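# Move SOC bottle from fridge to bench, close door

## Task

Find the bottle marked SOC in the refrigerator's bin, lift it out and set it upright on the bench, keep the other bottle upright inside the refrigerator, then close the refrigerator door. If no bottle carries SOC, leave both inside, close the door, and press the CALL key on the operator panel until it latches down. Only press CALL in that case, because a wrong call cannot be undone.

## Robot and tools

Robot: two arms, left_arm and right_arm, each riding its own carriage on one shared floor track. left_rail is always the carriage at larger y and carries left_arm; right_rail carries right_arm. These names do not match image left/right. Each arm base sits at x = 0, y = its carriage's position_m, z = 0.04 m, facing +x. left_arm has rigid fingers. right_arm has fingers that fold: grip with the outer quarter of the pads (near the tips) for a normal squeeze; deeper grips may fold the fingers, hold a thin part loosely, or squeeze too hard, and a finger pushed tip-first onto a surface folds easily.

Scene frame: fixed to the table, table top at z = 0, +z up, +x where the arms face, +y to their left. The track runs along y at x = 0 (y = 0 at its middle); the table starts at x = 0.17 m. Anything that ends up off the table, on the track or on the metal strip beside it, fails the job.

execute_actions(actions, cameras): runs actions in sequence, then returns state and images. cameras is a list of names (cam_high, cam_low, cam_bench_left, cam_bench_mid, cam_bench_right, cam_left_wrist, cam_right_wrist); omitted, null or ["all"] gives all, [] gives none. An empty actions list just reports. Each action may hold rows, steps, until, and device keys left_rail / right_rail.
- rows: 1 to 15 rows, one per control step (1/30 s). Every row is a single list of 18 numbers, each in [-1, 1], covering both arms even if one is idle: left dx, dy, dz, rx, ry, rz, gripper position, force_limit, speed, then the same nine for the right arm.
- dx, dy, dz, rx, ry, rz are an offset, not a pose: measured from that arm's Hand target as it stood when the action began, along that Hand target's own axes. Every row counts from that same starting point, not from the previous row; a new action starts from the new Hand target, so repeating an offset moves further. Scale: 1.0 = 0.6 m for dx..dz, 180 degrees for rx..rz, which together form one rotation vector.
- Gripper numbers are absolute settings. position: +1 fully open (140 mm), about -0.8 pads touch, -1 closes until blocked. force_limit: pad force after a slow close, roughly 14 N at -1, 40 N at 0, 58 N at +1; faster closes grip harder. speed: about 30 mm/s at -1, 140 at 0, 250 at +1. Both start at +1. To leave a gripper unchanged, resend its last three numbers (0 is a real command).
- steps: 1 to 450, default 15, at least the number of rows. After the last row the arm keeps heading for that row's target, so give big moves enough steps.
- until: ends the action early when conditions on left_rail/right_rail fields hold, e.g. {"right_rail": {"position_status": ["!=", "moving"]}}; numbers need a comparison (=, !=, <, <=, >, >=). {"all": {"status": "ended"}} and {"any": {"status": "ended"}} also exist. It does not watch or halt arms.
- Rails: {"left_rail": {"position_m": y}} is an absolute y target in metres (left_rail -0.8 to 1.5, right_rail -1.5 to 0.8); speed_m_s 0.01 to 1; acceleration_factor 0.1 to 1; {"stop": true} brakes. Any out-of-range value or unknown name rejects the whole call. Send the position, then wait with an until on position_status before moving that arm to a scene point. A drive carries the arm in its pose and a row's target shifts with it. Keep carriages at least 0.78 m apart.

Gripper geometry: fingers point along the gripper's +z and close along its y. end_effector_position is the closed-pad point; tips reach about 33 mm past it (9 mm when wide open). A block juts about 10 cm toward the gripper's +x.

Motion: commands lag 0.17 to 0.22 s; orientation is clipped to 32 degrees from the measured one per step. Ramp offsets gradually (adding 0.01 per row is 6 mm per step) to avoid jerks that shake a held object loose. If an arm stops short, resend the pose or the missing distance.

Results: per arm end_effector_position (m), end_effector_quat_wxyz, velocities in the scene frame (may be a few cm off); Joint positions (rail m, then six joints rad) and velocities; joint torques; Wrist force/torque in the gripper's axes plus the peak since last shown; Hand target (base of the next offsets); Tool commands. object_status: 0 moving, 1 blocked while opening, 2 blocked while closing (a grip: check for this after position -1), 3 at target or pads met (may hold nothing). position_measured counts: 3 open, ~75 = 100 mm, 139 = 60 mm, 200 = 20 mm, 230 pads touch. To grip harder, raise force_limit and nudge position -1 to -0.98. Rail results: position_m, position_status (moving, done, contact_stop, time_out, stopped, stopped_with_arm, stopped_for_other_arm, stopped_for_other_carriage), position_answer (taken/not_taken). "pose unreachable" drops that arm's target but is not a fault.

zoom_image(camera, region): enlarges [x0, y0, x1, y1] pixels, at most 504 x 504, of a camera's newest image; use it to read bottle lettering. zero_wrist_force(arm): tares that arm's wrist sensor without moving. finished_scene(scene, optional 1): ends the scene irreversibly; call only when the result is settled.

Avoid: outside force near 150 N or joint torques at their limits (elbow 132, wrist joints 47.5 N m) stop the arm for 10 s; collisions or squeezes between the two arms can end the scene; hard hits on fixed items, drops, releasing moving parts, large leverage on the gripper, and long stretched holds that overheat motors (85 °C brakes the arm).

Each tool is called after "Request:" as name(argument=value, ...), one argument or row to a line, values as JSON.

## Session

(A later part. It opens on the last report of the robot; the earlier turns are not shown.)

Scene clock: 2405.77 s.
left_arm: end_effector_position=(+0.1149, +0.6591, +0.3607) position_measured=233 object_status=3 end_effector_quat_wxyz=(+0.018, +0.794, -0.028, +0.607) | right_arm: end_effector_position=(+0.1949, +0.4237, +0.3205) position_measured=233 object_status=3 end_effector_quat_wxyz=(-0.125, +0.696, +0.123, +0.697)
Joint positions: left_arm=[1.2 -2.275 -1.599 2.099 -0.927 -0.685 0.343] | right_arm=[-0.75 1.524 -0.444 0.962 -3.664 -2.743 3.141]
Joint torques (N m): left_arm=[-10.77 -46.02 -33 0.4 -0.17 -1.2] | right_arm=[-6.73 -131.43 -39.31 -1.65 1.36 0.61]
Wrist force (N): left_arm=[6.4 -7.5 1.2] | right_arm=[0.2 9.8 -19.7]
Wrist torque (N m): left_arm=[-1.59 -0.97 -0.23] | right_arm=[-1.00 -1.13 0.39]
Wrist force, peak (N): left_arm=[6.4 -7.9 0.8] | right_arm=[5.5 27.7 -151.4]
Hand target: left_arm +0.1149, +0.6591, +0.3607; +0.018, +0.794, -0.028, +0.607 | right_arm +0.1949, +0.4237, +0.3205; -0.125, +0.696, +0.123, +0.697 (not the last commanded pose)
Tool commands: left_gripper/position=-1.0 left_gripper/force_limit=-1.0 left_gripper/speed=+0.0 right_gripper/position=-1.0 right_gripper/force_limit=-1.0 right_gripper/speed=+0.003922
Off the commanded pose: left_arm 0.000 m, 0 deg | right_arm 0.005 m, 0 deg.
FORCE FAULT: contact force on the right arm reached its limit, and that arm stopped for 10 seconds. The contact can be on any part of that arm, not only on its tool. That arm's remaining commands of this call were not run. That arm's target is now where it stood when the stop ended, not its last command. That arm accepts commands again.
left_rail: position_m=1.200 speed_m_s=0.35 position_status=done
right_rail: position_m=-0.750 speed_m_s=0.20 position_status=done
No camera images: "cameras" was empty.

Request:
execute_actions(
  actions=[
    {"rows":[[0,0,0,0,0,0,-1,-1,0,0,0,-0.01,0,0,0,-1,-1,0]],"steps":8},
    {"rows":[[0,0,0,0,0,0,-1,-1,0,0,0,-0.1,0,0,0,-1,-1,0]],"steps":12},
    {"rows":[[0,0,0,0,0,0,-1,-1,0,0,0,-0.15,0,0,0,-1,-1,0]],"steps":15},
    {"rows":[[0,0,0,0,0,0,-1,-1,0,0.0,0.1,-0.1,0,0,0,-1,-1,0]],"steps":40},
  ],
  cameras=["cam_right_wrist","cam_left_wrist","cam_bench_left"],
)

Request:
zoom_image(
  camera="cam_right_wrist",
  region=[280, 0, 672, 380],
)

Request:
zoom_image(
  camera="cam_bench_left",
  region=[230, 220, 330, 300],
)

Scene clock: 2420.20 s.
left_arm: end_effector_position=(+0.1149, +0.6591, +0.3607) position_measured=233 object_status=3 end_effector_quat_wxyz=(+0.018, +0.794, -0.028, +0.607) | right_arm: end_effector_position=(+0.0128, +0.2930, +0.3201) position_measured=233 object_status=3 end_effector_quat_wxyz=(-0.125, +0.696, +0.123, +0.697)
Joint positions: left_arm=[1.2 -2.275 -1.599 2.099 -0.927 -0.685 0.343] | right_arm=[-0.75 1.711 -0.579 1.251 -3.82 -2.93 3.138]
Joint torques (N m): left_arm=[-10.16 -46.11 -32.64 0.52 -0.03 -1.24] | right_arm=[8.79 -136.65 -27.38 1.48 3.33 2.63]
Wrist force (N): left_arm=[6.5 -7.1 0.9] | right_arm=[2.8 -1.4 3.1]
Wrist torque (N m): left_arm=[-1.50 -1.00 -0.23] | right_arm=[-0.53 -0.74 0.40]
Wrist force, peak (N): left_arm=[6.9 -7.4 1.1] | right_arm=[2.3 0.7 29.5]
Hand target: left_arm +0.1149, +0.6591, +0.3607; +0.018, +0.794, -0.028, +0.607 | right_arm +0.0128, +0.2930, +0.3201; -0.125, +0.696, +0.123, +0.697
Off the commanded pose: left_arm 0.000 m, 0 deg | right_arm 0.000 m, 0 deg.
left_rail: position_m=1.200 speed_m_s=0.35 position_status=done
right_rail: position_m=-0.750 speed_m_s=0.20 position_status=done
camera_calibration:
cam_left_wrist: T_world_to_cam=[[-0.0986428, -0.994949, 0.0185924, 0.656215], [-0.530302, 0.0367481, -0.847012, 0.353341], [0.842051, -0.0934112, -0.531248, 0.334276], [0, 0, 0, 1]] pos_world=[-0.0293694, 0.671141, 0.464667]
cam_right_wrist: T_world_to_cam=[[0.321085, -0.946671, -0.0268104, 0.289883], [-0.362775, -0.0967948, -0.926836, 0.322899], [0.874813, 0.307319, -0.374508, 0.20114], [0, 0, 0, 1]] pos_world=[-0.151897, 0.243864, 0.382375]
Images, in order (width x height): cam_bench_left 672x504, cam_left_wrist 672x504, cam_right_wrist 672x504.

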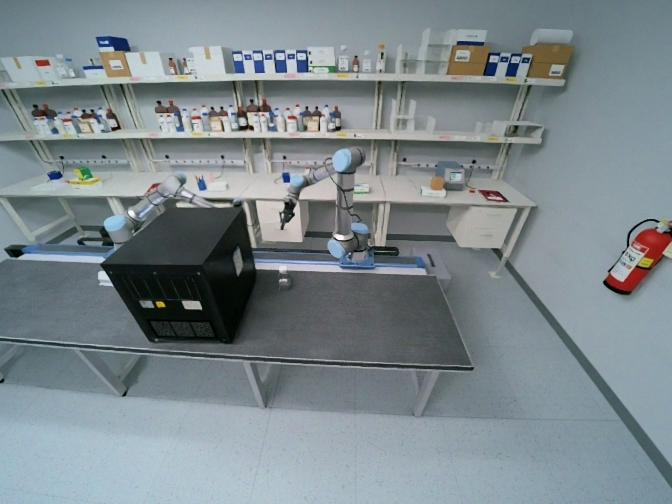

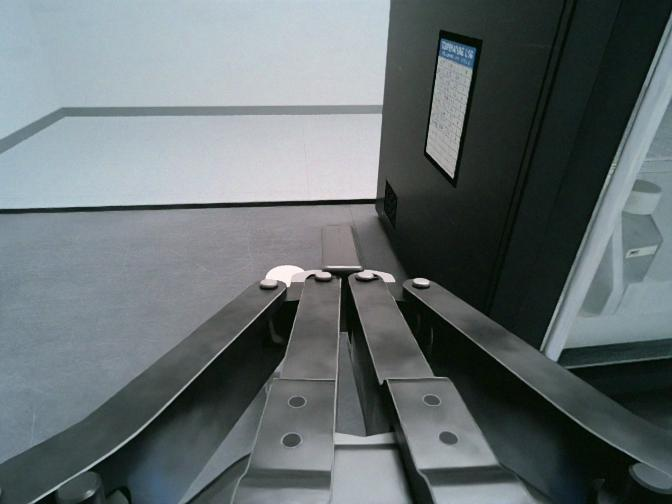

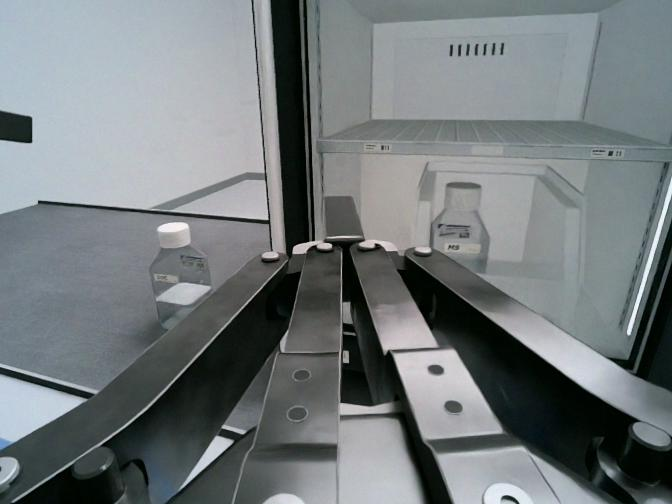

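Scaled by 1.286 from the camera's 672x504 image, which has a finer 960x720 frame.

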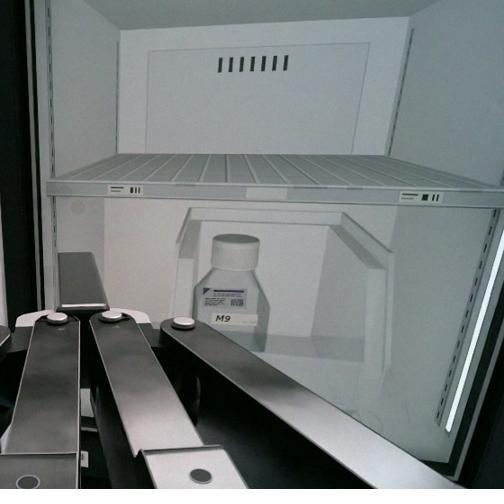

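Scaled by 5.040 from the camera's 672x504 image, which has a finer 960x720 frame.

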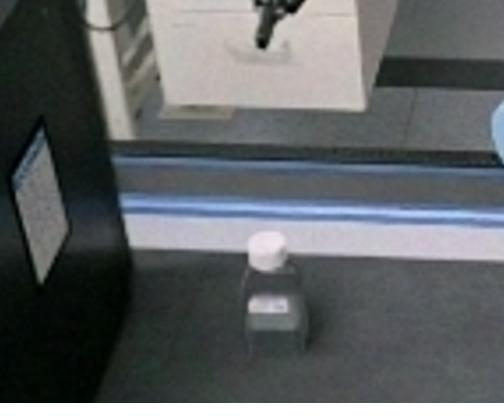

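Request:
finished_scene(
)

The scene is finished: the task was done.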